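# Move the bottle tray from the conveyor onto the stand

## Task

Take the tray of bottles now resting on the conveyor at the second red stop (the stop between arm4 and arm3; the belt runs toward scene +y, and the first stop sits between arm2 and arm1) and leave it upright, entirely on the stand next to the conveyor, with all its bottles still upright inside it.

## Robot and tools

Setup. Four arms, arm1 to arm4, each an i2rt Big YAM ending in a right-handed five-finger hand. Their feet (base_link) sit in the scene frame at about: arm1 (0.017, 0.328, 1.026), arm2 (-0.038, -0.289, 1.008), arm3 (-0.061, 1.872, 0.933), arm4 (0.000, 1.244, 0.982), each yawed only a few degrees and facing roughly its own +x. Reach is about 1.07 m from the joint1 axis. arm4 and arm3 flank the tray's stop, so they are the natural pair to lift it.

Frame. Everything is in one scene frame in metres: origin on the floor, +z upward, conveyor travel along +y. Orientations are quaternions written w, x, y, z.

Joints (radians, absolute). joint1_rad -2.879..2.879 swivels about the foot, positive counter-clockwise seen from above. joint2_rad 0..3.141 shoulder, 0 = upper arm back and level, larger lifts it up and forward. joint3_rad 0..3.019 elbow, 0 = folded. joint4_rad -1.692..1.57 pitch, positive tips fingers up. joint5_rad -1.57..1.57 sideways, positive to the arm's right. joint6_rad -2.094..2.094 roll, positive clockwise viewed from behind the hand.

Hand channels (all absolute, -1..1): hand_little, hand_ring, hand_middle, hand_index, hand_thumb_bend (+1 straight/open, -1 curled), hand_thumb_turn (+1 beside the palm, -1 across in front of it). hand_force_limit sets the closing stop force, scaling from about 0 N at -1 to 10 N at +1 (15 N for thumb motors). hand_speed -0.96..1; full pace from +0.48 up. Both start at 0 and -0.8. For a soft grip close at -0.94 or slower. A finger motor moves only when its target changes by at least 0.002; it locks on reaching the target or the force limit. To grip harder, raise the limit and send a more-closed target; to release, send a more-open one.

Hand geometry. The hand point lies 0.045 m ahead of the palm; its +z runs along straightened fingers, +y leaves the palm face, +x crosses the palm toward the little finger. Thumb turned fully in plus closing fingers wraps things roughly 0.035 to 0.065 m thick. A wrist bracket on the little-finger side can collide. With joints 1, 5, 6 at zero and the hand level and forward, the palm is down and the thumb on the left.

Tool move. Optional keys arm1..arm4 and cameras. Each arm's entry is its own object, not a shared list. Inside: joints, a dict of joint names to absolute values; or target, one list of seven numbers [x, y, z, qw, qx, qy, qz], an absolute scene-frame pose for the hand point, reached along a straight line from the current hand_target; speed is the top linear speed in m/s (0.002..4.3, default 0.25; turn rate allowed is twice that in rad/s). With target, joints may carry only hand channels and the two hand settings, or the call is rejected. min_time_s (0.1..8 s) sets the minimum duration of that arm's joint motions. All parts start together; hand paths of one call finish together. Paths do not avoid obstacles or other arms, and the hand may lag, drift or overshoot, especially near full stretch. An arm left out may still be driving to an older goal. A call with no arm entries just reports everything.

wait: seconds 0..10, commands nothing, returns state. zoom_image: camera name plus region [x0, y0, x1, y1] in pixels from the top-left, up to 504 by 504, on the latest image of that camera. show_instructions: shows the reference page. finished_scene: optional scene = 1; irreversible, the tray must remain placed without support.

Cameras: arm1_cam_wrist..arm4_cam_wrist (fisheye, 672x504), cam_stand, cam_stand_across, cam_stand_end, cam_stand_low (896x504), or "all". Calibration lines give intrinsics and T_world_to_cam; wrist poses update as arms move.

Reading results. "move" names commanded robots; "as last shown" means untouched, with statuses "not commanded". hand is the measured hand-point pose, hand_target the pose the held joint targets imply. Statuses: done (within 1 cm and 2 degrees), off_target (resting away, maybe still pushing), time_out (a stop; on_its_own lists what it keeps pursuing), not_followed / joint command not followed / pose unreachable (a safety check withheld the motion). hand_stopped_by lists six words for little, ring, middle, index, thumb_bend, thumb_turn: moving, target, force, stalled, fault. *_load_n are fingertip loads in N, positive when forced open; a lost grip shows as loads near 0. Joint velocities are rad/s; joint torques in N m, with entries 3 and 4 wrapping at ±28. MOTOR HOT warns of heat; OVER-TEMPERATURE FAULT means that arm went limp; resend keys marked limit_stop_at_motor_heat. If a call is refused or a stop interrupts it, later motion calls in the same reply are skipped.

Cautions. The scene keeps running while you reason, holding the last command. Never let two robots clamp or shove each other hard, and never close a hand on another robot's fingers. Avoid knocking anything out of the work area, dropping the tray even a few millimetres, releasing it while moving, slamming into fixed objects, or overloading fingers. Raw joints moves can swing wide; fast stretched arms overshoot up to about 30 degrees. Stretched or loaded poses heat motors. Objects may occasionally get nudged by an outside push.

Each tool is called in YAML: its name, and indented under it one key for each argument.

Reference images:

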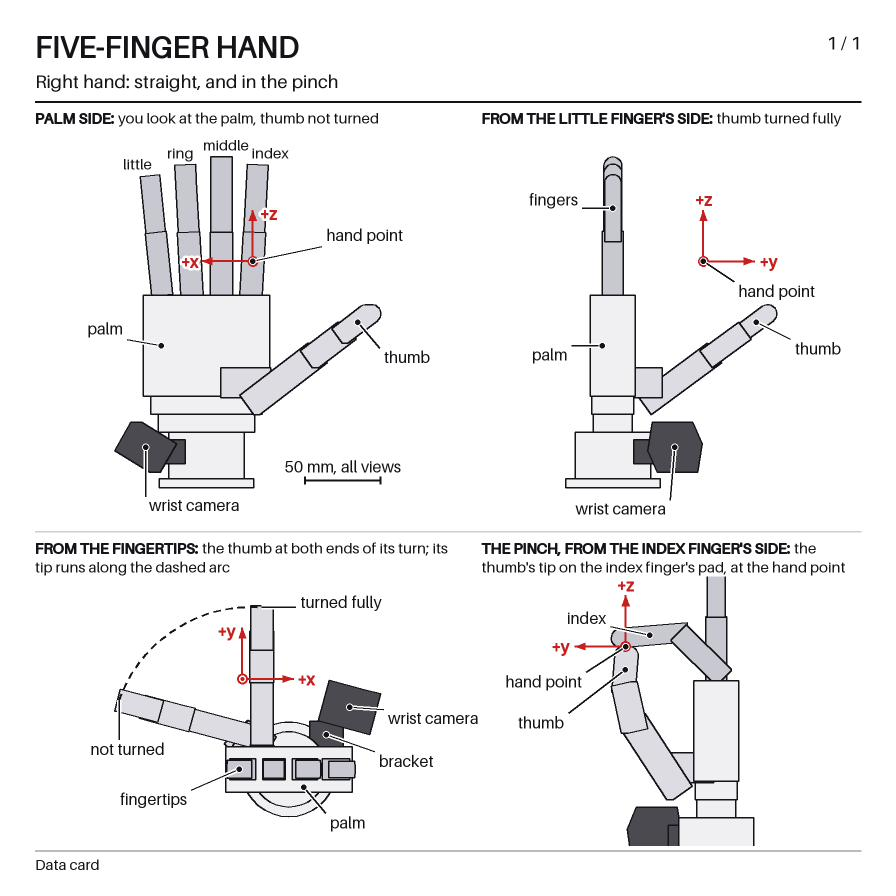

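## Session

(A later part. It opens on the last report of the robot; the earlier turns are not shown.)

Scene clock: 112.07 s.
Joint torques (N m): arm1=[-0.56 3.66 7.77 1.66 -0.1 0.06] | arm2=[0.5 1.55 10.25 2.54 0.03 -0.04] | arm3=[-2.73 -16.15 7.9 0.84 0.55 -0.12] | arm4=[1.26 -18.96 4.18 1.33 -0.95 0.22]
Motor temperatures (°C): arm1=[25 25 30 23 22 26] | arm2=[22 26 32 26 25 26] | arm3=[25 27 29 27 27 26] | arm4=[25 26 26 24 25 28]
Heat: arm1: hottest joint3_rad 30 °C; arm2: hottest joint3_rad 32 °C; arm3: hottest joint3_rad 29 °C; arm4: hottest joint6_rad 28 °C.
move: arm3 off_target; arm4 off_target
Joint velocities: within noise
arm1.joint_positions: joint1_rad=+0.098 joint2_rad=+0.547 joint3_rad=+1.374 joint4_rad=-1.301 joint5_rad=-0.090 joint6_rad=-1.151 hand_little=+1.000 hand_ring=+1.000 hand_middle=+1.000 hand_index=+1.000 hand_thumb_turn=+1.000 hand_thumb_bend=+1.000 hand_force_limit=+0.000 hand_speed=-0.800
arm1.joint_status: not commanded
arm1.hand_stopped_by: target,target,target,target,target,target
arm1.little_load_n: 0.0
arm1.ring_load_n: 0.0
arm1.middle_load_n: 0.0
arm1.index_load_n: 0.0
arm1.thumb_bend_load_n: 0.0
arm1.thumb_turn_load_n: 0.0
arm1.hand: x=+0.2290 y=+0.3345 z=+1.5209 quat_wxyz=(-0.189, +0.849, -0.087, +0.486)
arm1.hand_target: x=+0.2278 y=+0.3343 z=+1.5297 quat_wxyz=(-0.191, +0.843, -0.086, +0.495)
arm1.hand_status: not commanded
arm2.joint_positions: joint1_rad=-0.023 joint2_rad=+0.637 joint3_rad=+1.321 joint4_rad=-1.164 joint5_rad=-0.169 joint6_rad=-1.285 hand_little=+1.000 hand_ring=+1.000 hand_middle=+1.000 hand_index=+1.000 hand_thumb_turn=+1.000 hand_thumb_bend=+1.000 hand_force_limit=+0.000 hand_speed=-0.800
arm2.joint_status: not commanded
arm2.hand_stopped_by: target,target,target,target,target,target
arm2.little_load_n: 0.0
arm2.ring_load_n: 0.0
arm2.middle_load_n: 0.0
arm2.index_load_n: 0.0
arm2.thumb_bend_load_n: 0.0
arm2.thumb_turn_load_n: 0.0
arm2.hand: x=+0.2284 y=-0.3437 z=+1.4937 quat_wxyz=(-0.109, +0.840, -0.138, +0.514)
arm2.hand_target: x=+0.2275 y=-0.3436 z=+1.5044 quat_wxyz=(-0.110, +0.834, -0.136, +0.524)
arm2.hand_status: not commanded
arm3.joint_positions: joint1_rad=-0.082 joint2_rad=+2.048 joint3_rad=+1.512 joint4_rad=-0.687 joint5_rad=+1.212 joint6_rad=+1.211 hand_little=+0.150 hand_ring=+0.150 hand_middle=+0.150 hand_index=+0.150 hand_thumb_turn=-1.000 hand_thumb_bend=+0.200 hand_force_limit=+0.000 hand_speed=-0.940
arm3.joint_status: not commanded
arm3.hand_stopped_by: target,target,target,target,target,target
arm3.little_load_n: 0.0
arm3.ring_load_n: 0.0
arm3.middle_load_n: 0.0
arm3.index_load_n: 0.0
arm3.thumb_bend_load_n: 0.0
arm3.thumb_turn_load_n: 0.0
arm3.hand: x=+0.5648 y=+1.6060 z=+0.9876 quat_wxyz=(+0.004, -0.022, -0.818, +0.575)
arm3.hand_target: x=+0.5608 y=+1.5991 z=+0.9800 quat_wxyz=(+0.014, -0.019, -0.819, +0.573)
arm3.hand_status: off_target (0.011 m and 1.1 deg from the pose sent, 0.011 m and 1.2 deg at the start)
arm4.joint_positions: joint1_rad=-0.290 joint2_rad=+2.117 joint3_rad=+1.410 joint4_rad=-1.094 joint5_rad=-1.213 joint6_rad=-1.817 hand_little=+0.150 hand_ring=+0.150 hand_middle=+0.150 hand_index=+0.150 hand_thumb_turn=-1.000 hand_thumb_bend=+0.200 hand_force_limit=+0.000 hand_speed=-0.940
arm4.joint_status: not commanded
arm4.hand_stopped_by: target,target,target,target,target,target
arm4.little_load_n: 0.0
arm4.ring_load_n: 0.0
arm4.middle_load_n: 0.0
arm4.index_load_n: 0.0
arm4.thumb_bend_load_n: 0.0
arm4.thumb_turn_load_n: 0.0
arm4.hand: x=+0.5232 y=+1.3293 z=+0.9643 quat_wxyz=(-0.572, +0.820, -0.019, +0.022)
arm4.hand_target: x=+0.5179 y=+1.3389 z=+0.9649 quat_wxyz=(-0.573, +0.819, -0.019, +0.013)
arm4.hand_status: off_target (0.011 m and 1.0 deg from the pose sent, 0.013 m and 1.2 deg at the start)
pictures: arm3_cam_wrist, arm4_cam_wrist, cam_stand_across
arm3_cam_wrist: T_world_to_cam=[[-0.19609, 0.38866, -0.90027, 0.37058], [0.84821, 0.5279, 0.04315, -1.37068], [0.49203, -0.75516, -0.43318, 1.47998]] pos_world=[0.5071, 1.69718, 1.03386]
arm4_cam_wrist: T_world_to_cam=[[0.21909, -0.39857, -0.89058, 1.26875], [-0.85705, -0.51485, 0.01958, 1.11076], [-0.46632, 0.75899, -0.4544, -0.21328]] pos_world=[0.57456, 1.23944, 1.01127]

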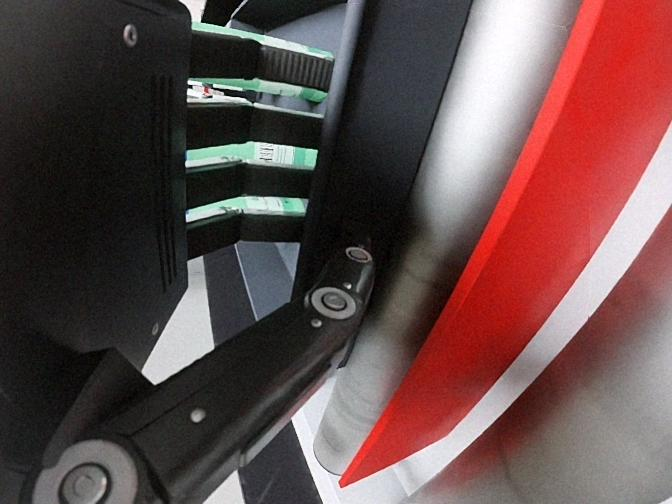

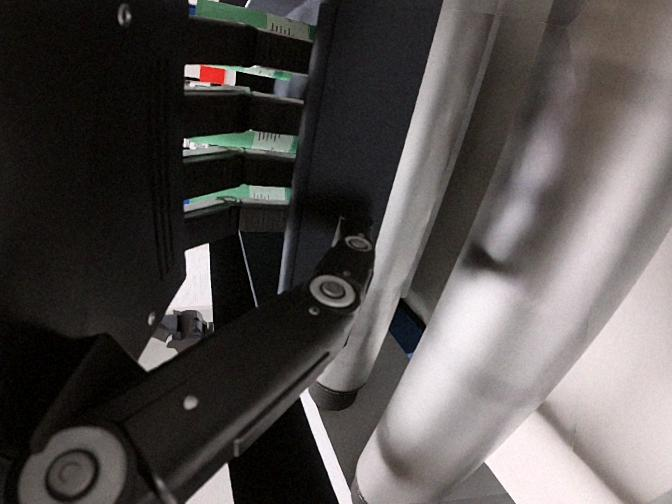

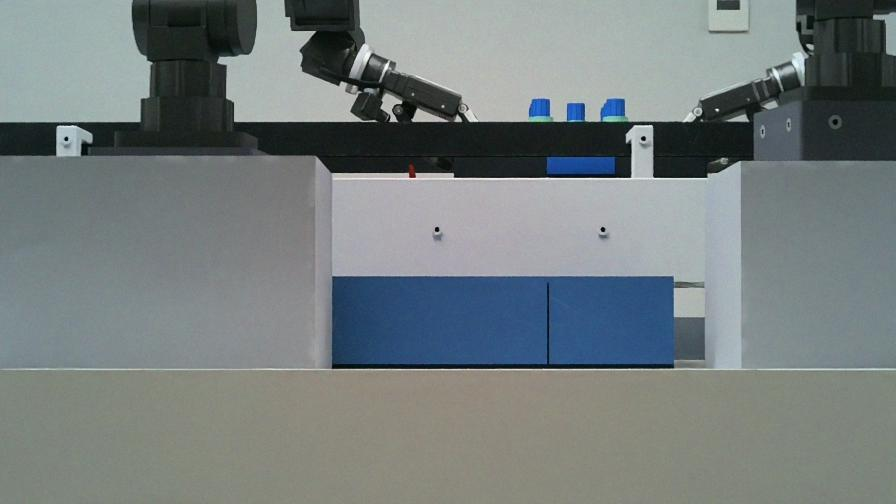

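move:
  arm4: {"target":[0.518,1.341,0.971,0.5734,-0.819,0.0193,-0.0135],"speed":0.05}
  arm3: {"target":[0.561,1.595,0.981,-0.0135,0.0193,0.8189,-0.5734],"speed":0.05}
  cameras: []

move:
  arm4: {"joints":{"hand_index":-0.4,"hand_middle":-0.4}}
  arm3: {"joints":{"hand_index":-0.4,"hand_middle":-0.4}}
  cameras: ["cam_stand_across","arm3_cam_wrist","arm4_cam_wrist","cam_stand"]

Scene clock: 114.07 s.
Joint torques (N m): arm1=[0.73 3.37 7.53 1.59 -0.16 0.04] | arm2=[0.32 1.55 10.19 2.54 0.01 -0.06] | arm3=[-3.08 -16.26 7.82 1.21 0.6 -0.13] | arm4=[1.26 -19.66 4.37 1.28 -0.95 0.22]
Motor temperatures (°C): arm1=[25 25 30 23 22 26] | arm2=[22 26 32 26 25 26] | arm3=[25 27 29 27 27 26] | arm4=[25 26 26 24 25 28]
Heat: arm1: hottest joint3_rad 30 °C; arm2: hottest joint3_rad 32 °C; arm3: hottest joint3_rad 29 °C; arm4: hottest joint6_rad 28 °C.
move: arm3 off_target; arm4 off_target
Joint velocities: within noise
arm1, arm2: as last shown
arm3.joint_positions: joint1_rad=-0.085 joint2_rad=+2.048 joint3_rad=+1.512 joint4_rad=-0.681 joint5_rad=+1.209 joint6_rad=+1.194 hand_little=+0.150 hand_ring=+0.150 hand_middle=+0.150 hand_index=+0.150 hand_thumb_turn=-1.000 hand_thumb_bend=+0.200 hand_force_limit=+0.000 hand_speed=-0.940
arm3.joint_status: not commanded
arm3.hand_stopped_by: target,target,target,target,target,target
arm3.little_load_n: 0.0
arm3.ring_load_n: 0.0
arm3.middle_load_n: 0.0
arm3.index_load_n: 0.0
arm3.thumb_bend_load_n: 0.5
arm3.thumb_turn_load_n: 0.0
arm3.hand: x=+0.5645 y=+1.6045 z=+0.9872 quat_wxyz=(+0.007, -0.018, -0.819, +0.574)
arm3.hand_target: x=+0.5607 y=+1.5951 z=+0.9811 quat_wxyz=(+0.014, -0.019, -0.819, +0.573)
arm3.hand_status: off_target (0.012 m and 0.8 deg from the pose sent, 0.013 m and 1.1 deg at the start)
arm4.joint_positions: joint1_rad=-0.286 joint2_rad=+2.117 joint3_rad=+1.405 joint4_rad=-1.094 joint5_rad=-1.214 joint6_rad=-1.807 hand_little=+0.150 hand_ring=+0.150 hand_middle=+0.150 hand_index=+0.150 hand_thumb_turn=-1.000 hand_thumb_bend=+0.200 hand_force_limit=+0.000 hand_speed=-0.940
arm4.joint_status: not commanded
arm4.hand_stopped_by: target,target,target,target,target,target
arm4.little_load_n: 0.0
arm4.ring_load_n: 0.0
arm4.middle_load_n: 0.0
arm4.index_load_n: 0.0
arm4.thumb_bend_load_n: 0.0
arm4.thumb_turn_load_n: 0.5
arm4.hand: x=+0.5204 y=+1.3316 z=+0.9637 quat_wxyz=(-0.572, +0.820, -0.023, +0.017)
arm4.hand_target: x=+0.5179 y=+1.3409 z=+0.9708 quat_wxyz=(-0.573, +0.819, -0.019, +0.013)
arm4.hand_status: off_target (0.012 m and 0.5 deg from the pose sent, 0.015 m and 1.0 deg at the start)

Scene clock: 116.83 s.
Joint torques (N m): arm1=[0.03 4.13 7.51 1.52 -0.18 0.07] | arm2=[0.21 1.49 10.22 2.51 -0.01 -0.03] | arm3=[-3.02 -16.26 7.83 1.18 0.6 -0.11] | arm4=[0.91 -19.78 4.38 1.25 -0.9 0.22]
Motor temperatures (°C): arm1=[25 25 30 23 22 26] | arm2=[22 26 32 26 25 26] | arm3=[25 27 29 27 27 26] | arm4=[25 26 26 24 25 28]
Heat: arm1: hottest joint3_rad 30 °C; arm2: hottest joint3_rad 32 °C; arm3: hottest joint3_rad 29 °C; arm4: hottest joint6_rad 28 °C.
move: arm3 off_target; arm4 off_target
Joint velocities: within noise
arm1, arm2: as last shown
arm3.joint_positions: joint1_rad=-0.086 joint2_rad=+2.048 joint3_rad=+1.512 joint4_rad=-0.680 joint5_rad=+1.209 joint6_rad=+1.194 hand_little=+0.150 hand_ring=+0.150 hand_middle=-0.215 hand_index=-0.249 hand_thumb_turn=-1.000 hand_thumb_bend=+0.200 hand_force_limit=+0.000 hand_speed=-0.940
arm3.joint_status: hand_middle off_target (ended at -0.215, target -0.400); hand_index off_target (ended at -0.249, target -0.400)
arm3.hand_stopped_by: target,target,force,force,target,target
arm3.little_load_n: 0.0
arm3.ring_load_n: 0.0
arm3.middle_load_n: 5.5
arm3.index_load_n: 5.5
arm3.thumb_bend_load_n: 2.0
arm3.thumb_turn_load_n: 0.0
arm3.hand: x=+0.5646 y=+1.6043 z=+0.9872 quat_wxyz=(+0.007, -0.018, -0.819, +0.574)
arm3.hand_target: x=+0.5609 y=+1.5953 z=+0.9810 quat_wxyz=(+0.014, -0.019, -0.819, +0.573)
arm3.hand_status: not commanded
arm4.joint_positions: joint1_rad=-0.283 joint2_rad=+2.117 joint3_rad=+1.405 joint4_rad=-1.094 joint5_rad=-1.215 joint6_rad=-1.807 hand_little=+0.150 hand_ring=+0.150 hand_middle=-0.198 hand_index=-0.254 hand_thumb_turn=-1.000 hand_thumb_bend=+0.200 hand_force_limit=+0.000 hand_speed=-0.940
arm4.joint_status: hand_middle off_target (ended at -0.198, target -0.400); hand_index off_target (ended at -0.254, target -0.400)
arm4.hand_stopped_by: target,target,force,force,target,target
arm4.little_load_n: 0.0
arm4.ring_load_n: 0.0
arm4.middle_load_n: 5.0
arm4.index_load_n: 5.5
arm4.thumb_bend_load_n: 1.5
arm4.thumb_turn_load_n: 0.0
arm4.hand: x=+0.5201 y=+1.3335 z=+0.9639 quat_wxyz=(-0.573, +0.819, -0.021, +0.016)
arm4.hand_target: x=+0.5179 y=+1.3408 z=+0.9708 quat_wxyz=(-0.573, +0.819, -0.019, +0.013)
arm4.hand_status: not commanded
pictures: arm3_cam_wrist, arm4_cam_wrist, cam_stand, cam_stand_across
arm3_cam_wrist: T_world_to_cam=[[-0.20482, 0.39018, -0.89767, 0.37077], [0.84669, 0.53076, 0.03751, -1.36767], [0.49109, -0.75236, -0.43907, 1.48045]] pos_world=[0.50691, 1.69508, 1.03416]
arm4_cam_wrist: T_world_to_cam=[[0.20778, -0.39506, -0.89485, 1.27605], [-0.85525, -0.51735, 0.02982, 1.10284], [-0.47473, 0.75913, -0.44537, -0.22271]] pos_world=[0.57235, 1.24374, 1.0098]

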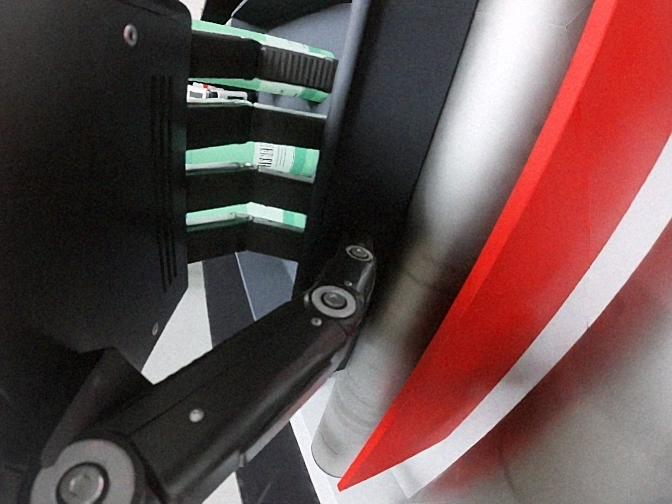

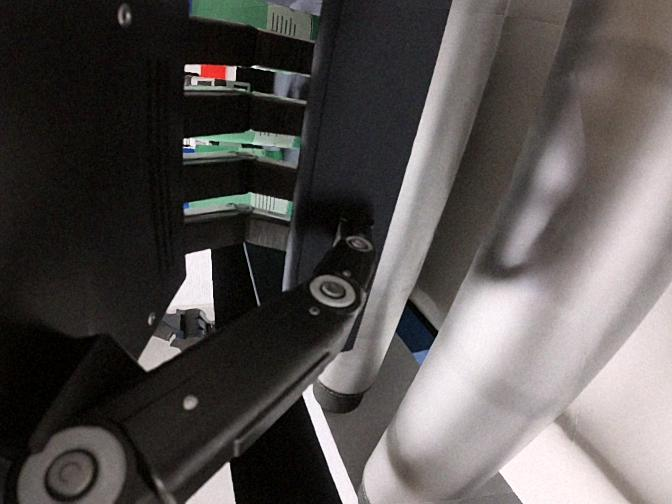

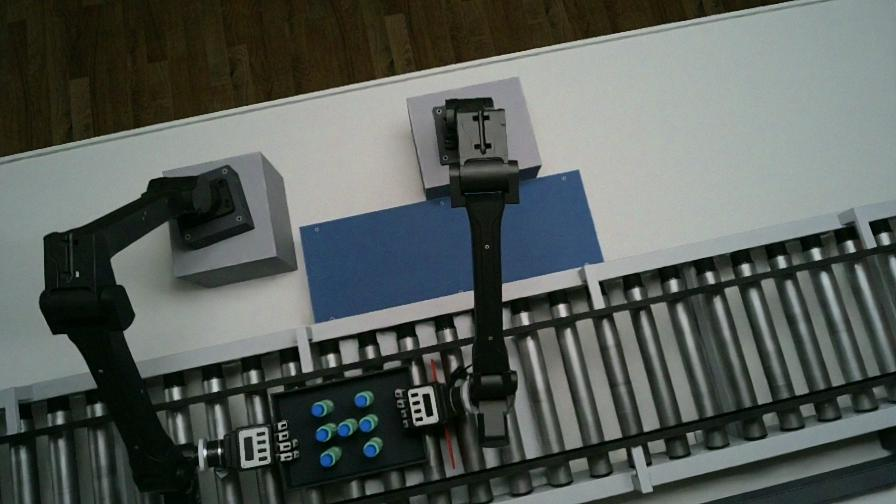

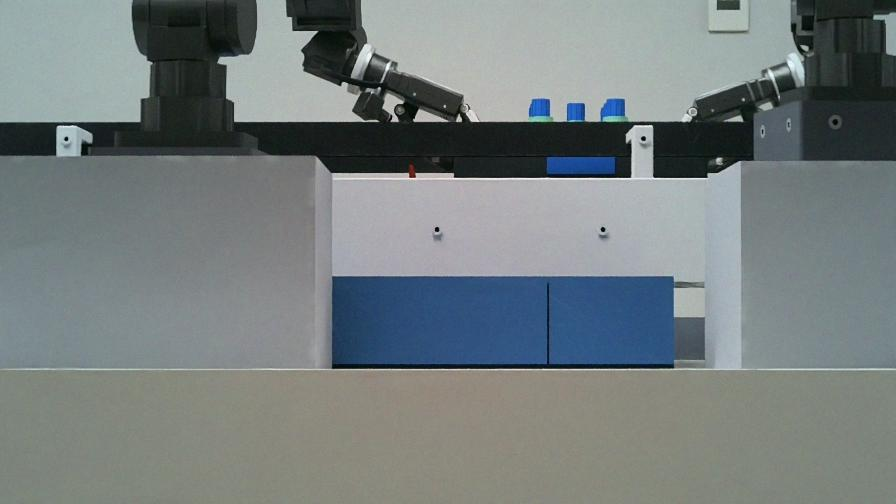

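move:
  arm4: {"joints":{"hand_ring":-0.45,"hand_little":-0.45,"hand_force_limit":-0.4}}
  arm3: {"joints":{"hand_ring":-0.45,"hand_little":-0.45,"hand_force_limit":-0.4}}
  cameras: []

move:
  arm4: {"joints":{"hand_index":-0.7,"hand_middle":-0.7,"hand_force_limit":0.7}}
  arm3: {"joints":{"hand_index":-0.7,"hand_middle":-0.7,"hand_force_limit":0.7}}
  cameras: ["cam_stand_across","arm3_cam_wrist","arm4_cam_wrist"]

Scene clock: 122.57 s.
Joint torques (N m): arm1=[0.21 3.72 7.65 1.65 -0.18 0.05] | arm2=[0.5 1.61 10.21 2.56 0.02 -0.04] | arm3=[-3.02 -16.26 7.82 1.16 0.6 -0.11] | arm4=[0.85 -19.78 4.37 1.25 -0.9 0.23]
Motor temperatures (°C): arm1=[25 25 30 23 22 26] | arm2=[22 25 32 26 25 26] | arm3=[25 28 29 27 27 26] | arm4=[25 26 26 24 25 28]
Heat: arm1: hottest joint3_rad 30 °C; arm2: hottest joint3_rad 32 °C; arm3: hottest joint3_rad 29 °C; arm4: hottest joint6_rad 28 °C.
move: arm3 off_target; arm4 off_target
Joint velocities: within noise
arm1, arm2: as last shown
arm3.joint_positions: joint1_rad=-0.086 joint2_rad=+2.048 joint3_rad=+1.512 joint4_rad=-0.680 joint5_rad=+1.209 joint6_rad=+1.194 hand_little=-0.289 hand_ring=-0.238 hand_middle=-0.215 hand_index=-0.249 hand_thumb_turn=-1.000 hand_thumb_bend=+0.200 hand_force_limit=-0.400 hand_speed=-0.940
arm3.joint_status: hand_little off_target (ended at -0.289, target -0.450); hand_ring off_target (ended at -0.238, target -0.450); the others done
arm3.hand_stopped_by: force,force,force,force,target,target
arm3.little_load_n: 3.0
arm3.ring_load_n: 4.0
arm3.middle_load_n: 4.5
arm3.index_load_n: 4.5
arm3.thumb_bend_load_n: 2.0
arm3.thumb_turn_load_n: 0.0
arm3.hand: x=+0.5645 y=+1.6040 z=+0.9872 quat_wxyz=(+0.007, -0.018, -0.819, +0.574)
arm3.hand_target: x=+0.5607 y=+1.5952 z=+0.9810 quat_wxyz=(+0.014, -0.019, -0.819, +0.573)
arm3.hand_status: not commanded
arm4.joint_positions: joint1_rad=-0.282 joint2_rad=+2.117 joint3_rad=+1.405 joint4_rad=-1.094 joint5_rad=-1.215 joint6_rad=-1.807 hand_little=-0.221 hand_ring=-0.198 hand_middle=-0.198 hand_index=-0.254 hand_thumb_turn=-1.000 hand_thumb_bend=+0.200 hand_force_limit=-0.400 hand_speed=-0.940
arm4.joint_status: hand_little off_target (ended at -0.221, target -0.450); hand_ring off_target (ended at -0.198, target -0.450); the others done
arm4.hand_stopped_by: force,force,force,force,target,target
arm4.little_load_n: 4.0
arm4.ring_load_n: 3.0
arm4.middle_load_n: 3.5
arm4.index_load_n: 4.0
arm4.thumb_bend_load_n: 1.5
arm4.thumb_turn_load_n: 0.0
arm4.hand: x=+0.5202 y=+1.3337 z=+0.9639 quat_wxyz=(-0.573, +0.819, -0.021, +0.016)
arm4.hand_target: x=+0.5179 y=+1.3408 z=+0.9708 quat_wxyz=(-0.573, +0.819, -0.019, +0.013)
arm4.hand_status: not commanded

Scene clock: 123.93 s.
Joint torques (N m): arm1=[-0.15 3.84 7.41 1.65 -0.18 0.03] | arm2=[0.56 1.49 10.26 2.54 0.01 -0.05] | arm3=[-3.02 -16.21 7.82 1.13 0.6 -0.12] | arm4=[0.97 -19.78 4.4 1.25 -0.9 0.22]
Motor temperatures (°C): arm1=[25 25 30 23 22 26] | arm2=[22 25 32 26 25 26] | arm3=[25 28 29 27 27 26] | arm4=[25 26 26 24 25 28]
Heat: arm1: hottest joint3_rad 30 °C; arm2: hottest joint3_rad 32 °C; arm3: hottest joint3_rad 29 °C; arm4: hottest joint6_rad 28 °C.
move: arm3 off_target; arm4 off_target
Joint velocities: within noise
arm1, arm2: as last shown
arm3.joint_positions: joint1_rad=-0.087 joint2_rad=+2.048 joint3_rad=+1.512 joint4_rad=-0.679 joint5_rad=+1.209 joint6_rad=+1.194 hand_little=-0.289 hand_ring=-0.238 hand_middle=-0.229 hand_index=-0.263 hand_thumb_turn=-1.000 hand_thumb_bend=+0.201 hand_force_limit=+0.700 hand_speed=-0.940
arm3.joint_status: hand_middle off_target (ended at -0.229, target -0.700); hand_index off_target (ended at -0.263, target -0.700); the others done
arm3.hand_stopped_by: force,force,force,force,target,target
arm3.little_load_n: 2.5
arm3.ring_load_n: 3.0
arm3.middle_load_n: 9.0
arm3.index_load_n: 8.5
arm3.thumb_bend_load_n: 2.5
arm3.thumb_turn_load_n: 0.0
arm3.hand: x=+0.5645 y=+1.6038 z=+0.9872 quat_wxyz=(+0.007, -0.019, -0.819, +0.574)
arm3.hand_target: x=+0.5607 y=+1.5951 z=+0.9810 quat_wxyz=(+0.014, -0.019, -0.819, +0.573)
arm3.hand_status: not commanded
arm4.joint_positions: joint1_rad=-0.282 joint2_rad=+2.117 joint3_rad=+1.405 joint4_rad=-1.094 joint5_rad=-1.215 joint6_rad=-1.807 hand_little=-0.221 hand_ring=-0.198 hand_middle=-0.213 hand_index=-0.269 hand_thumb_turn=-1.000 hand_thumb_bend=+0.200 hand_force_limit=+0.700 hand_speed=-0.940
arm4.joint_status: hand_middle off_target (ended at -0.213, target -0.700); hand_index off_target (ended at -0.269, target -0.700); the others done
arm4.hand_stopped_by: force,force,force,force,target,target
arm4.little_load_n: 3.0
arm4.ring_load_n: 2.0
arm4.middle_load_n: 9.0
arm4.index_load_n: 8.5
arm4.thumb_bend_load_n: 2.0
arm4.thumb_turn_load_n: 0.0
arm4.hand: x=+0.5201 y=+1.3339 z=+0.9639 quat_wxyz=(-0.573, +0.819, -0.021, +0.016)
arm4.hand_target: x=+0.5179 y=+1.3408 z=+0.9708 quat_wxyz=(-0.573, +0.819, -0.019, +0.013)
arm4.hand_status: not commanded
pictures: arm3_cam_wrist, arm4_cam_wrist, cam_stand_across
arm3_cam_wrist: T_world_to_cam=[[-0.20383, 0.39029, -0.89785, 0.37047], [0.84706, 0.53013, 0.03815, -1.36718], [0.49087, -0.75275, -0.43865, 1.4804]] pos_world=[0.50691, 1.69458, 1.03416]
arm4_cam_wrist: T_world_to_cam=[[0.20836, -0.39497, -0.89475, 1.27564], [-0.85488, -0.51798, 0.02958, 1.10395], [-0.47514, 0.75875, -0.44558, -0.22205]] pos_world=[0.57245, 1.24414, 1.0098]

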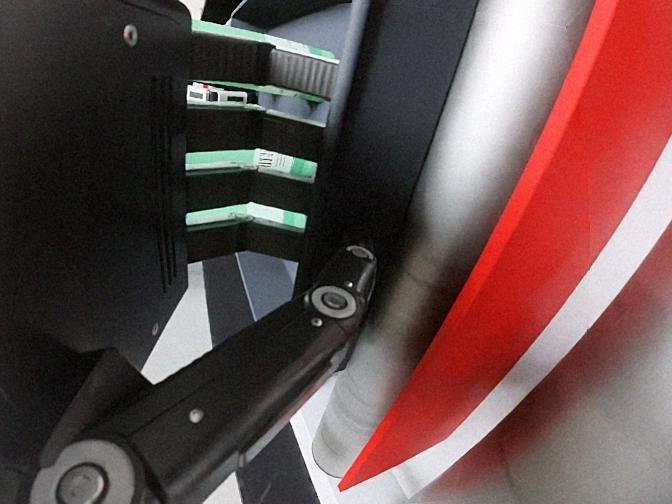

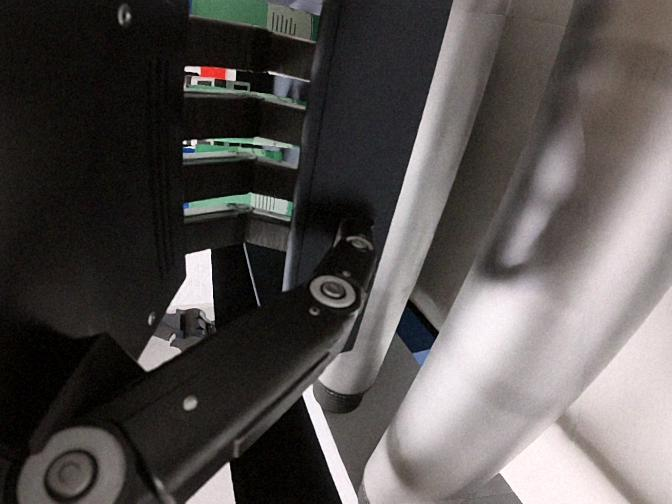

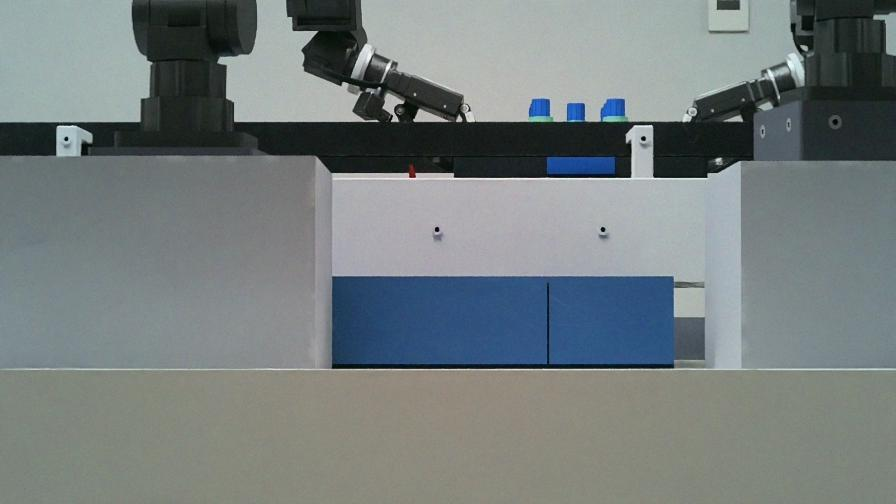

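move:
  arm4: {"target":[0.518,1.3395,0.989,0.5734,-0.819,0.0193,-0.0135],"speed":0.04}
  arm3: {"target":[0.5615,1.597,1.003,-0.0135,0.0193,0.8189,-0.5734],"speed":0.04}
  cameras: ["cam_stand_across","cam_stand","arm3_cam_wrist","arm4_cam_wrist"]

Scene clock: 126.00 s.
Joint torques (N m): arm1=[0.26 3.84 7.64 1.74 -0.15 0.08] | arm2=[0.44 1.61 10.26 2.63 0.01 -0.03] | arm3=[-2.67 -18.26 9.52 -0.51 0.7 -0.07] | arm4=[0.67 -21.54 5.03 0.24 -0.95 0.17]
Motor temperatures (°C): arm1=[25 25 30 23 22 26] | arm2=[22 25 32 26 25 26] | arm3=[25 28 29 27 27 26] | arm4=[25 27 26 24 25 28]
Heat: arm1: hottest joint3_rad 30 °C; arm2: hottest joint3_rad 32 °C; arm3: hottest joint3_rad 29 °C; arm4: hottest joint6_rad 28 °C.
move: arm3 off_target; arm4 off_target
Joint velocities: within noise
arm1, arm2: as last shown
arm3.joint_positions: joint1_rad=-0.087 joint2_rad=+2.047 joint3_rad=+1.512 joint4_rad=-0.694 joint5_rad=+1.208 joint6_rad=+1.194 hand_little=-0.289 hand_ring=-0.238 hand_middle=-0.229 hand_index=-0.263 hand_thumb_turn=-1.000 hand_thumb_bend=+0.201 hand_force_limit=+0.700 hand_speed=-0.940
arm3.joint_status: not commanded
arm3.hand_stopped_by: force,force,force,force,target,target
arm3.little_load_n: 1.0
arm3.ring_load_n: 2.5
arm3.middle_load_n: 9.0
arm3.index_load_n: 9.0
arm3.thumb_bend_load_n: 3.0
arm3.thumb_turn_load_n: 0.0
arm3.hand: x=+0.5619 y=+1.6044 z=+0.9864 quat_wxyz=(+0.012, -0.015, -0.820, +0.573)
arm3.hand_target: x=+0.5613 y=+1.5970 z=+1.0029 quat_wxyz=(+0.013, -0.019, -0.819, +0.574)
arm3.hand_status: off_target (0.018 m and 0.5 deg from the pose sent, 0.017 m and 0.8 deg at the start)
arm4.joint_positions: joint1_rad=-0.281 joint2_rad=+2.115 joint3_rad=+1.405 joint4_rad=-1.111 joint5_rad=-1.213 joint6_rad=-1.807 hand_little=-0.221 hand_ring=-0.198 hand_middle=-0.213 hand_index=-0.269 hand_thumb_turn=-1.000 hand_thumb_bend=+0.201 hand_force_limit=+0.700 hand_speed=-0.940
arm4.joint_status: not commanded
arm4.hand_stopped_by: force,force,force,force,target,target
arm4.little_load_n: 0.0
arm4.ring_load_n: 0.0
arm4.middle_load_n: 6.0
arm4.index_load_n: 7.0
arm4.thumb_bend_load_n: 7.0
arm4.thumb_turn_load_n: 0.0
arm4.hand: x=+0.5171 y=+1.3345 z=+0.9657 quat_wxyz=(-0.573, +0.819, -0.025, +0.009)
arm4.hand_target: x=+0.5179 y=+1.3396 z=+0.9883 quat_wxyz=(-0.573, +0.819, -0.019, +0.013)
arm4.hand_status: off_target (0.024 m and 0.8 deg from the pose sent, 0.026 m and 0.3 deg at the start)
pictures: arm3_cam_wrist, arm4_cam_wrist, cam_stand, cam_stand_across
arm3_cam_wrist: T_world_to_cam=[[-0.21564, 0.39326, -0.89378, 0.36674], [0.84731, 0.53031, 0.02891, -1.35656], [0.48535, -0.75107, -0.44757, 1.49106]] pos_world=[0.50481, 1.69507, 1.03436]
arm4_cam_wrist: T_world_to_cam=[[0.19575, -0.39468, -0.89773, 1.28715], [-0.85379, -0.51893, 0.04197, 1.09033], [-0.48242, 0.75825, -0.43855, -0.22555]] pos_world=[0.57014, 1.24484, 1.01082]

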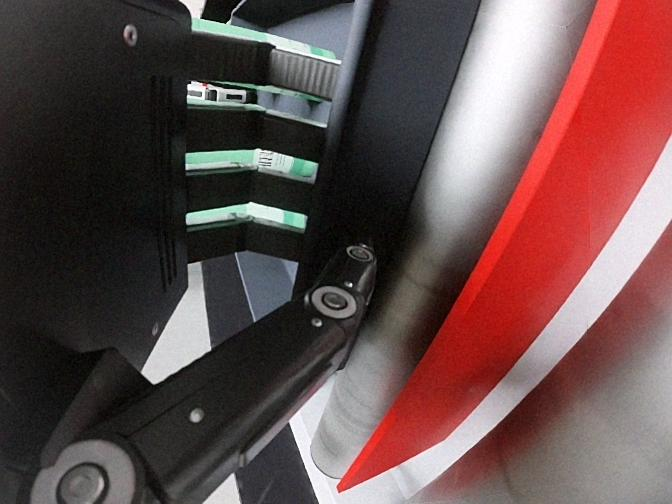

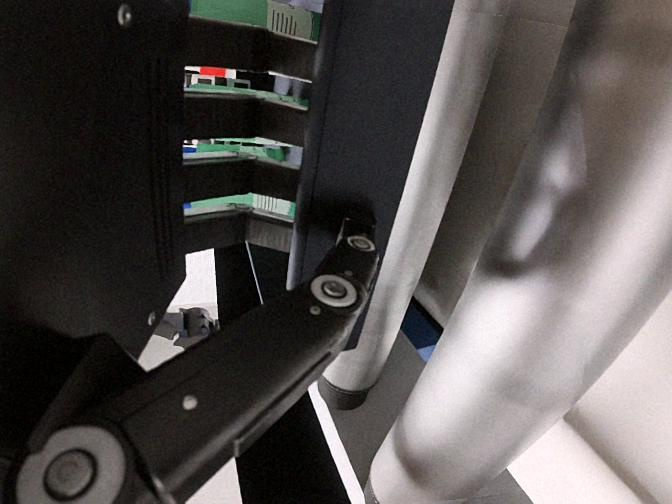

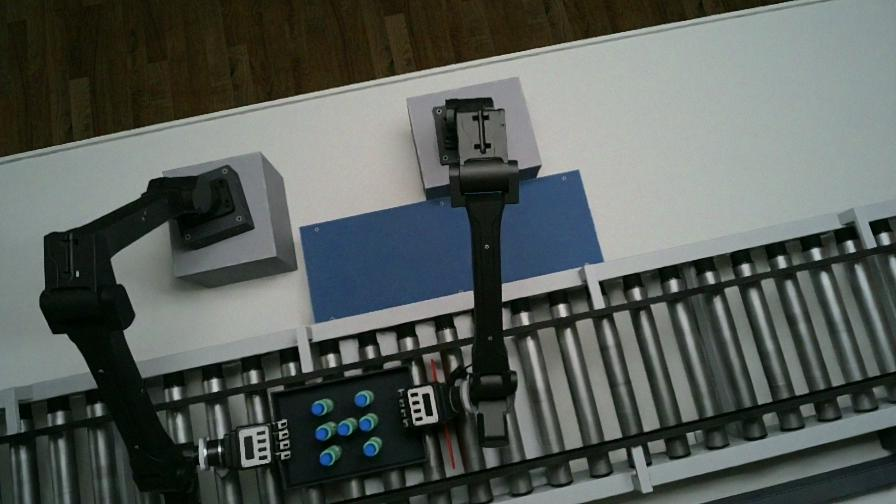

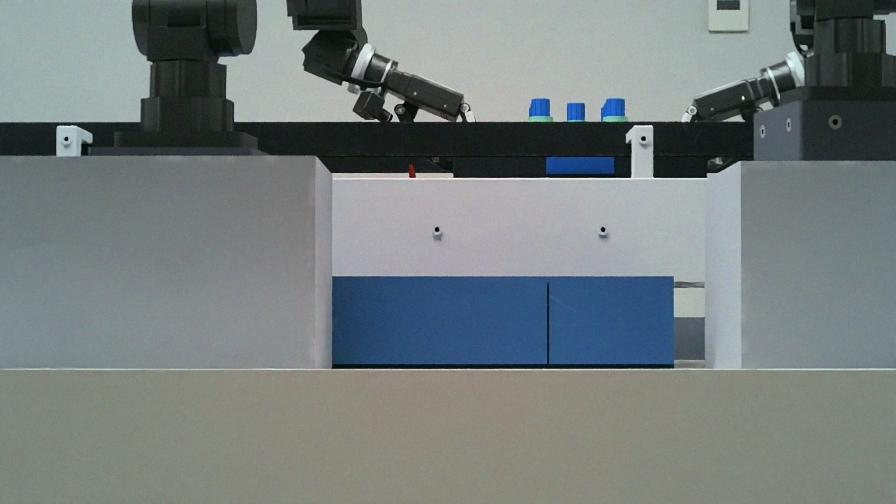

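move:
  arm4: {"target":[0.5185,1.3395,1.004,0.5734,-0.819,0.0193,-0.0135],"speed":0.04}
  arm3: {"target":[0.5625,1.597,1.018,-0.0135,0.0193,0.8189,-0.5734],"speed":0.04}
  cameras: ["cam_stand_across","arm3_cam_wrist","arm4_cam_wrist"]

Scene clock: 127.87 s.
Joint torques (N m): arm1=[-0.67 3.66 7.71 1.55 -0.13 0.11] | arm2=[0.62 1.61 10.22 2.54 0.02 -0.03] | arm3=[-2.67 -18.96 10.96 -0.46 0.87 -0.05] | arm4=[0.62 -22.59 5.57 0.25 -1.38 0.16]
Motor temperatures (°C): arm1=[25 25 30 23 22 26] | arm2=[22 25 32 26 25 26] | arm3=[25 28 29 26 27 26] | arm4=[25 27 26 24 25 28]
Heat: arm1: hottest joint3_rad 30 °C; arm2: hottest joint3_rad 32 °C; arm3: hottest joint3_rad 29 °C; arm4: hottest joint6_rad 28 °C.
move: arm3 off_target; arm4 off_target
Joint velocities: within noise
arm1, arm2: as last shown
arm3.joint_positions: joint1_rad=-0.087 joint2_rad=+2.041 joint3_rad=+1.512 joint4_rad=-0.731 joint5_rad=+1.204 joint6_rad=+1.194 hand_little=-0.289 hand_ring=-0.238 hand_middle=-0.229 hand_index=-0.263 hand_thumb_turn=-1.000 hand_thumb_bend=+0.201 hand_force_limit=+0.700 hand_speed=-0.940
arm3.joint_status: not commanded
arm3.hand_stopped_by: force,force,force,force,target,target
arm3.little_load_n: 1.0
arm3.ring_load_n: 2.0
arm3.middle_load_n: 8.0
arm3.index_load_n: 7.0
arm3.thumb_bend_load_n: 6.0
arm3.thumb_turn_load_n: 0.0
arm3.hand: x=+0.5557 y=+1.6059 z=+0.9871 quat_wxyz=(+0.024, -0.006, -0.822, +0.569)
arm3.hand_target: x=+0.5617 y=+1.5972 z=+1.0178 quat_wxyz=(+0.013, -0.019, -0.819, +0.574)
arm3.hand_status: off_target (0.033 m and 2.0 deg from the pose sent, 0.032 m and 0.6 deg at the start)
arm4.joint_positions: joint1_rad=-0.280 joint2_rad=+2.109 joint3_rad=+1.405 joint4_rad=-1.144 joint5_rad=-1.202 joint6_rad=-1.807 hand_little=-0.221 hand_ring=-0.198 hand_middle=-0.213 hand_index=-0.269 hand_thumb_turn=-1.000 hand_thumb_bend=+0.202 hand_force_limit=+0.700 hand_speed=-0.940
arm4.joint_status: not commanded
arm4.hand_stopped_by: force,force,force,force,target,target
arm4.little_load_n: 0.0
arm4.ring_load_n: 0.0
arm4.middle_load_n: 5.0
arm4.index_load_n: 5.5
arm4.thumb_bend_load_n: 9.5
arm4.thumb_turn_load_n: 0.0
arm4.hand: x=+0.5109 y=+1.3343 z=+0.9689 quat_wxyz=(-0.570, +0.821, -0.031, -0.003)
arm4.hand_target: x=+0.5179 y=+1.3396 z=+1.0028 quat_wxyz=(-0.574, +0.819, -0.019, +0.013)
arm4.hand_status: off_target (0.036 m and 2.4 deg from the pose sent, 0.039 m and 0.8 deg at the start)
pictures: arm3_cam_wrist, arm4_cam_wrist, cam_stand_across
arm3_cam_wrist: T_world_to_cam=[[-0.24245, 0.40031, -0.88373, 0.35909], [0.84709, 0.53138, 0.0083, -1.33336], [0.47292, -0.74659, -0.46793, 1.51529]] pos_world=[0.49993, 1.69607, 1.03746]
arm4_cam_wrist: T_world_to_cam=[[0.17166, -0.40011, -0.90024, 1.31321], [-0.85051, -0.52134, 0.06954, 1.05967], [-0.49716, 0.75373, -0.42979, -0.22189]] pos_world=[0.56553, 1.24513, 1.01316]

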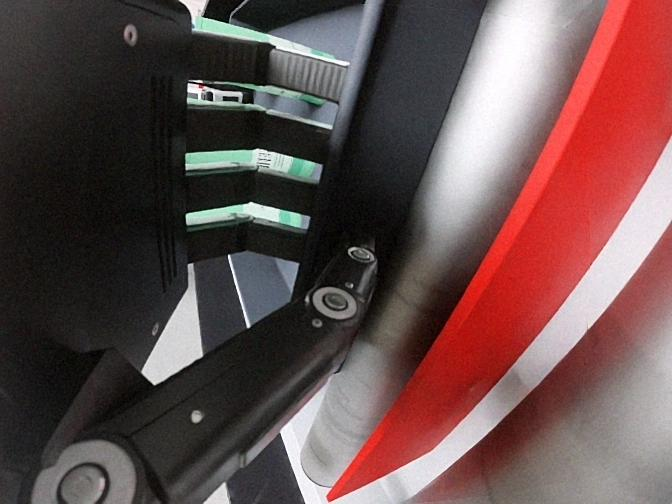

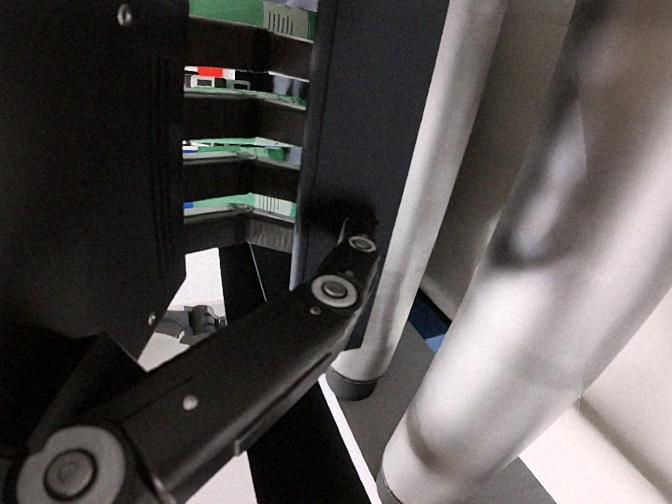

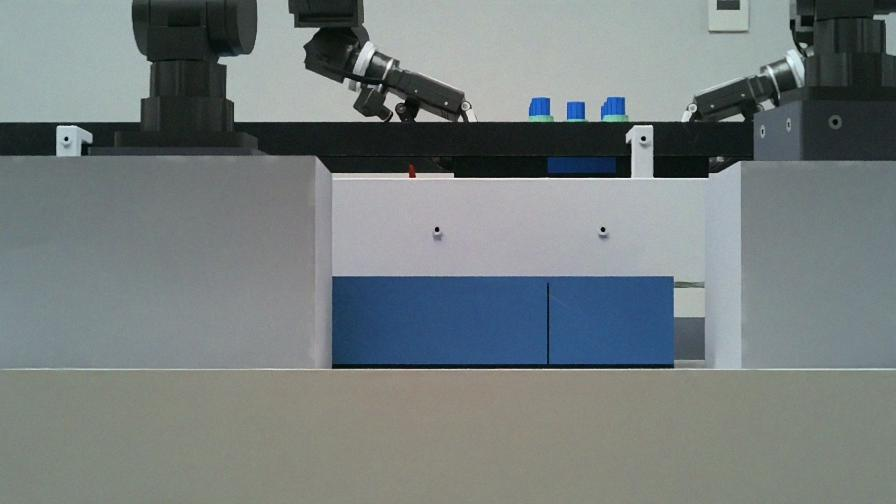

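zoom_image:
  camera: "cam_stand_across"
  region: [360, 60, 740, 200]

Scaled by 1.326 from the camera's image (finer frame: 1280x720).

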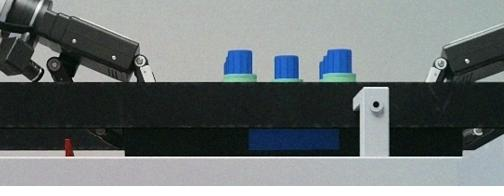

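move:
  arm4: {"target":[0.5185,1.3395,1.012,0.5738,-0.8187,0.0067,-0.0315],"speed":0.04}
  arm3: {"target":[0.5625,1.597,1.025,-0.0045,-0.0319,-0.819,0.573],"speed":0.04}
  cameras: ["cam_stand_across","arm3_cam_wrist","arm4_cam_wrist"]

zoom_image:
  camera: "cam_stand_across"
  region: [360, 60, 740, 200]

Scene clock: 134.47 s.
Joint torques (N m): arm1=[0.44 3.66 7.83 1.73 -0.22 0.02] | arm2=[0.32 1.9 10.24 2.44 0.02 -0.04] | arm3=[-2.43 -20.13 8.84 1.2 0.98 0.02] | arm4=[0.5 -22.36 5.34 1.09 -1.59 0.09]
Motor temperatures (°C): arm1=[25 25 30 23 22 26] | arm2=[22 25 32 26 25 26] | arm3=[25 28 30 26 27 26] | arm4=[25 27 26 24 25 28]
Heat: arm1: hottest joint3_rad 30 °C; arm2: hottest joint3_rad 32 °C; arm3: hottest joint3_rad 30 °C; arm4: hottest joint6_rad 28 °C.
move: arm3 off_target; arm4 off_target
Joint velocities: within noise
arm1, arm2: as last shown
arm3.joint_positions: joint1_rad=-0.090 joint2_rad=+2.035 joint3_rad=+1.512 joint4_rad=-0.731 joint5_rad=+1.194 joint6_rad=+1.194 hand_little=-0.289 hand_ring=-0.238 hand_middle=-0.229 hand_index=-0.263 hand_thumb_turn=-1.000 hand_thumb_bend=+0.201 hand_force_limit=+0.700 hand_speed=-0.940
arm3.joint_status: not commanded
arm3.hand_stopped_by: force,force,force,force,target,target
arm3.little_load_n: 0.5
arm3.ring_load_n: 1.0
arm3.middle_load_n: 7.5
arm3.index_load_n: 7.0
arm3.thumb_bend_load_n: 6.0
arm3.thumb_turn_load_n: 0.0
arm3.hand: x=+0.5560 y=+1.6052 z=+0.9892 quat_wxyz=(+0.021, -0.008, -0.824, +0.566)
arm3.hand_target: x=+0.5616 y=+1.5971 z=+1.0245 quat_wxyz=(-0.004, -0.032, -0.819, +0.573)
arm3.hand_status: off_target (0.037 m and 4.1 deg from the pose sent, 0.039 m and 4.4 deg at the start)
arm4.joint_positions: joint1_rad=-0.280 joint2_rad=+2.076 joint3_rad=+1.387 joint4_rad=-1.137 joint5_rad=-1.202 joint6_rad=-1.807 hand_little=-0.221 hand_ring=-0.198 hand_middle=-0.213 hand_index=-0.269 hand_thumb_turn=-1.000 hand_thumb_bend=+0.202 hand_force_limit=+0.700 hand_speed=-0.940
arm4.joint_status: not commanded
arm4.hand_stopped_by: force,force,force,force,target,target
arm4.little_load_n: 0.0
arm4.ring_load_n: 0.0
arm4.middle_load_n: 4.0
arm4.index_load_n: 5.0
arm4.thumb_bend_load_n: 10.0
arm4.thumb_turn_load_n: 0.0
arm4.hand: x=+0.5087 y=+1.3346 z=+0.9796 quat_wxyz=(-0.569, +0.822, -0.025, +0.005)
arm4.hand_target: x=+0.5178 y=+1.3395 z=+1.0113 quat_wxyz=(-0.574, +0.818, -0.006, +0.031)
arm4.hand_status: off_target (0.034 m and 3.7 deg from the pose sent, 0.044 m and 4.9 deg at the start)
pictures: arm3_cam_wrist, arm4_cam_wrist, cam_stand_across
arm3_cam_wrist: T_world_to_cam=[[-0.23605, 0.40795, -0.88196, 0.34369], [0.84691, 0.53139, 0.01912, -1.34383], [0.47647, -0.74243, -0.47093, 1.50987]] pos_world=[0.49983, 1.69486, 1.03986]
arm4_cam_wrist: T_world_to_cam=[[0.19035, -0.40284, -0.89526, 1.31244], [-0.85166, -0.52136, 0.05352, 1.07351], [-0.48831, 0.75227, -0.44232, -0.2089]] pos_world=[0.56243, 1.24553, 1.02512]

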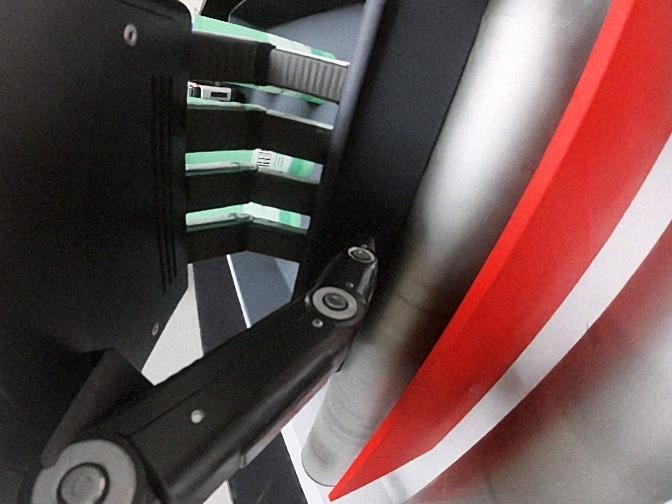

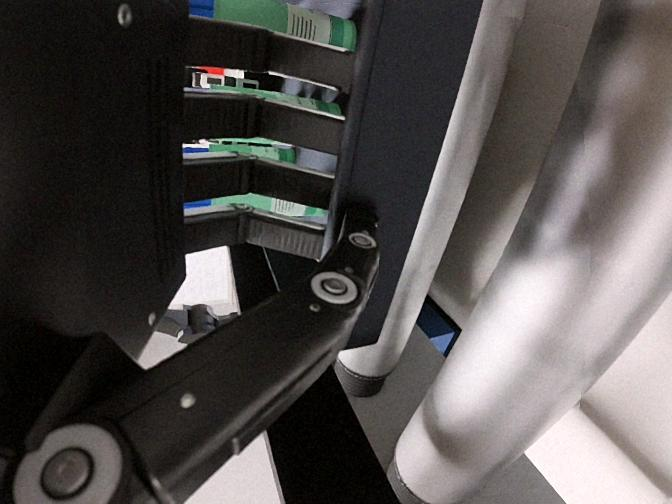

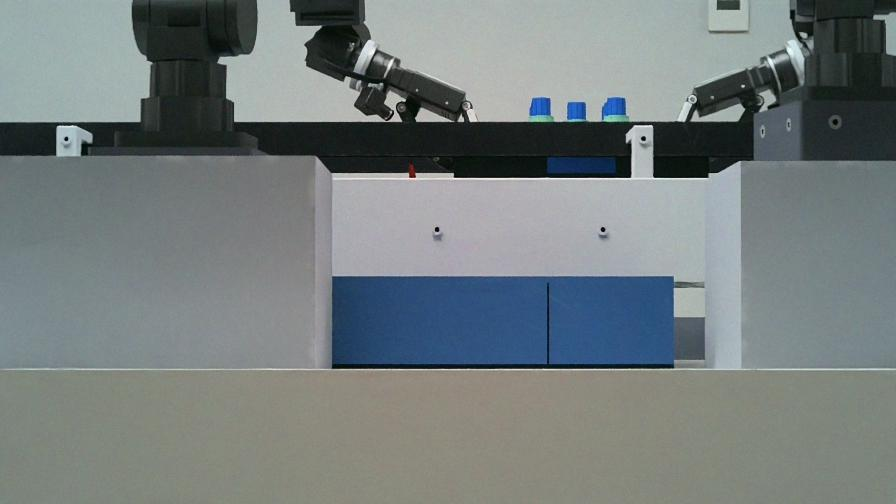

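Scaled by 1.326 from the camera's image (finer frame: 1280x720).

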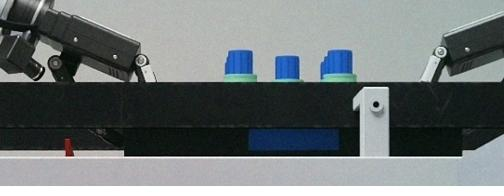

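zoom_image:
  camera: "arm4_cam_wrist"
  region: [220, 120, 460, 340]

zoom_image:
  camera: "arm3_cam_wrist"
  region: [220, 120, 460, 340]

Scaled by 2.100 from the camera's image (finer frame: 960x720).

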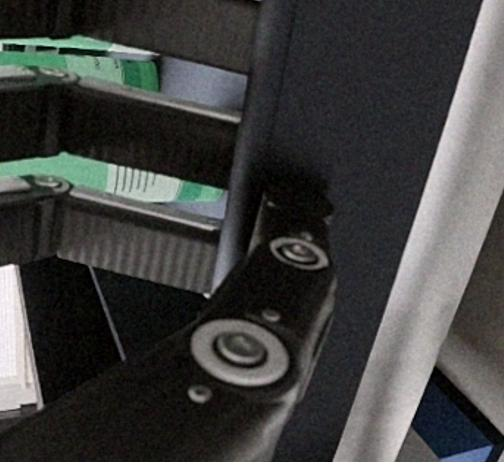

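Scaled by 2.100 from the camera's image (finer frame: 960x720).

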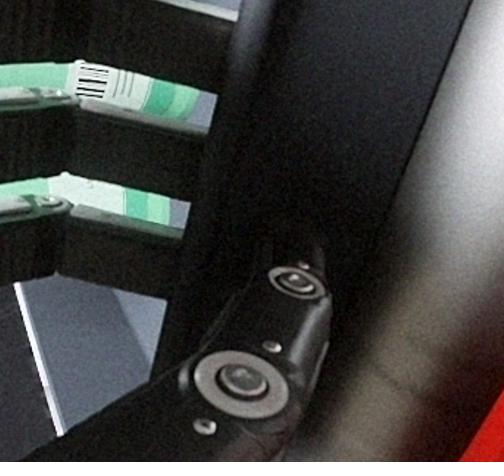

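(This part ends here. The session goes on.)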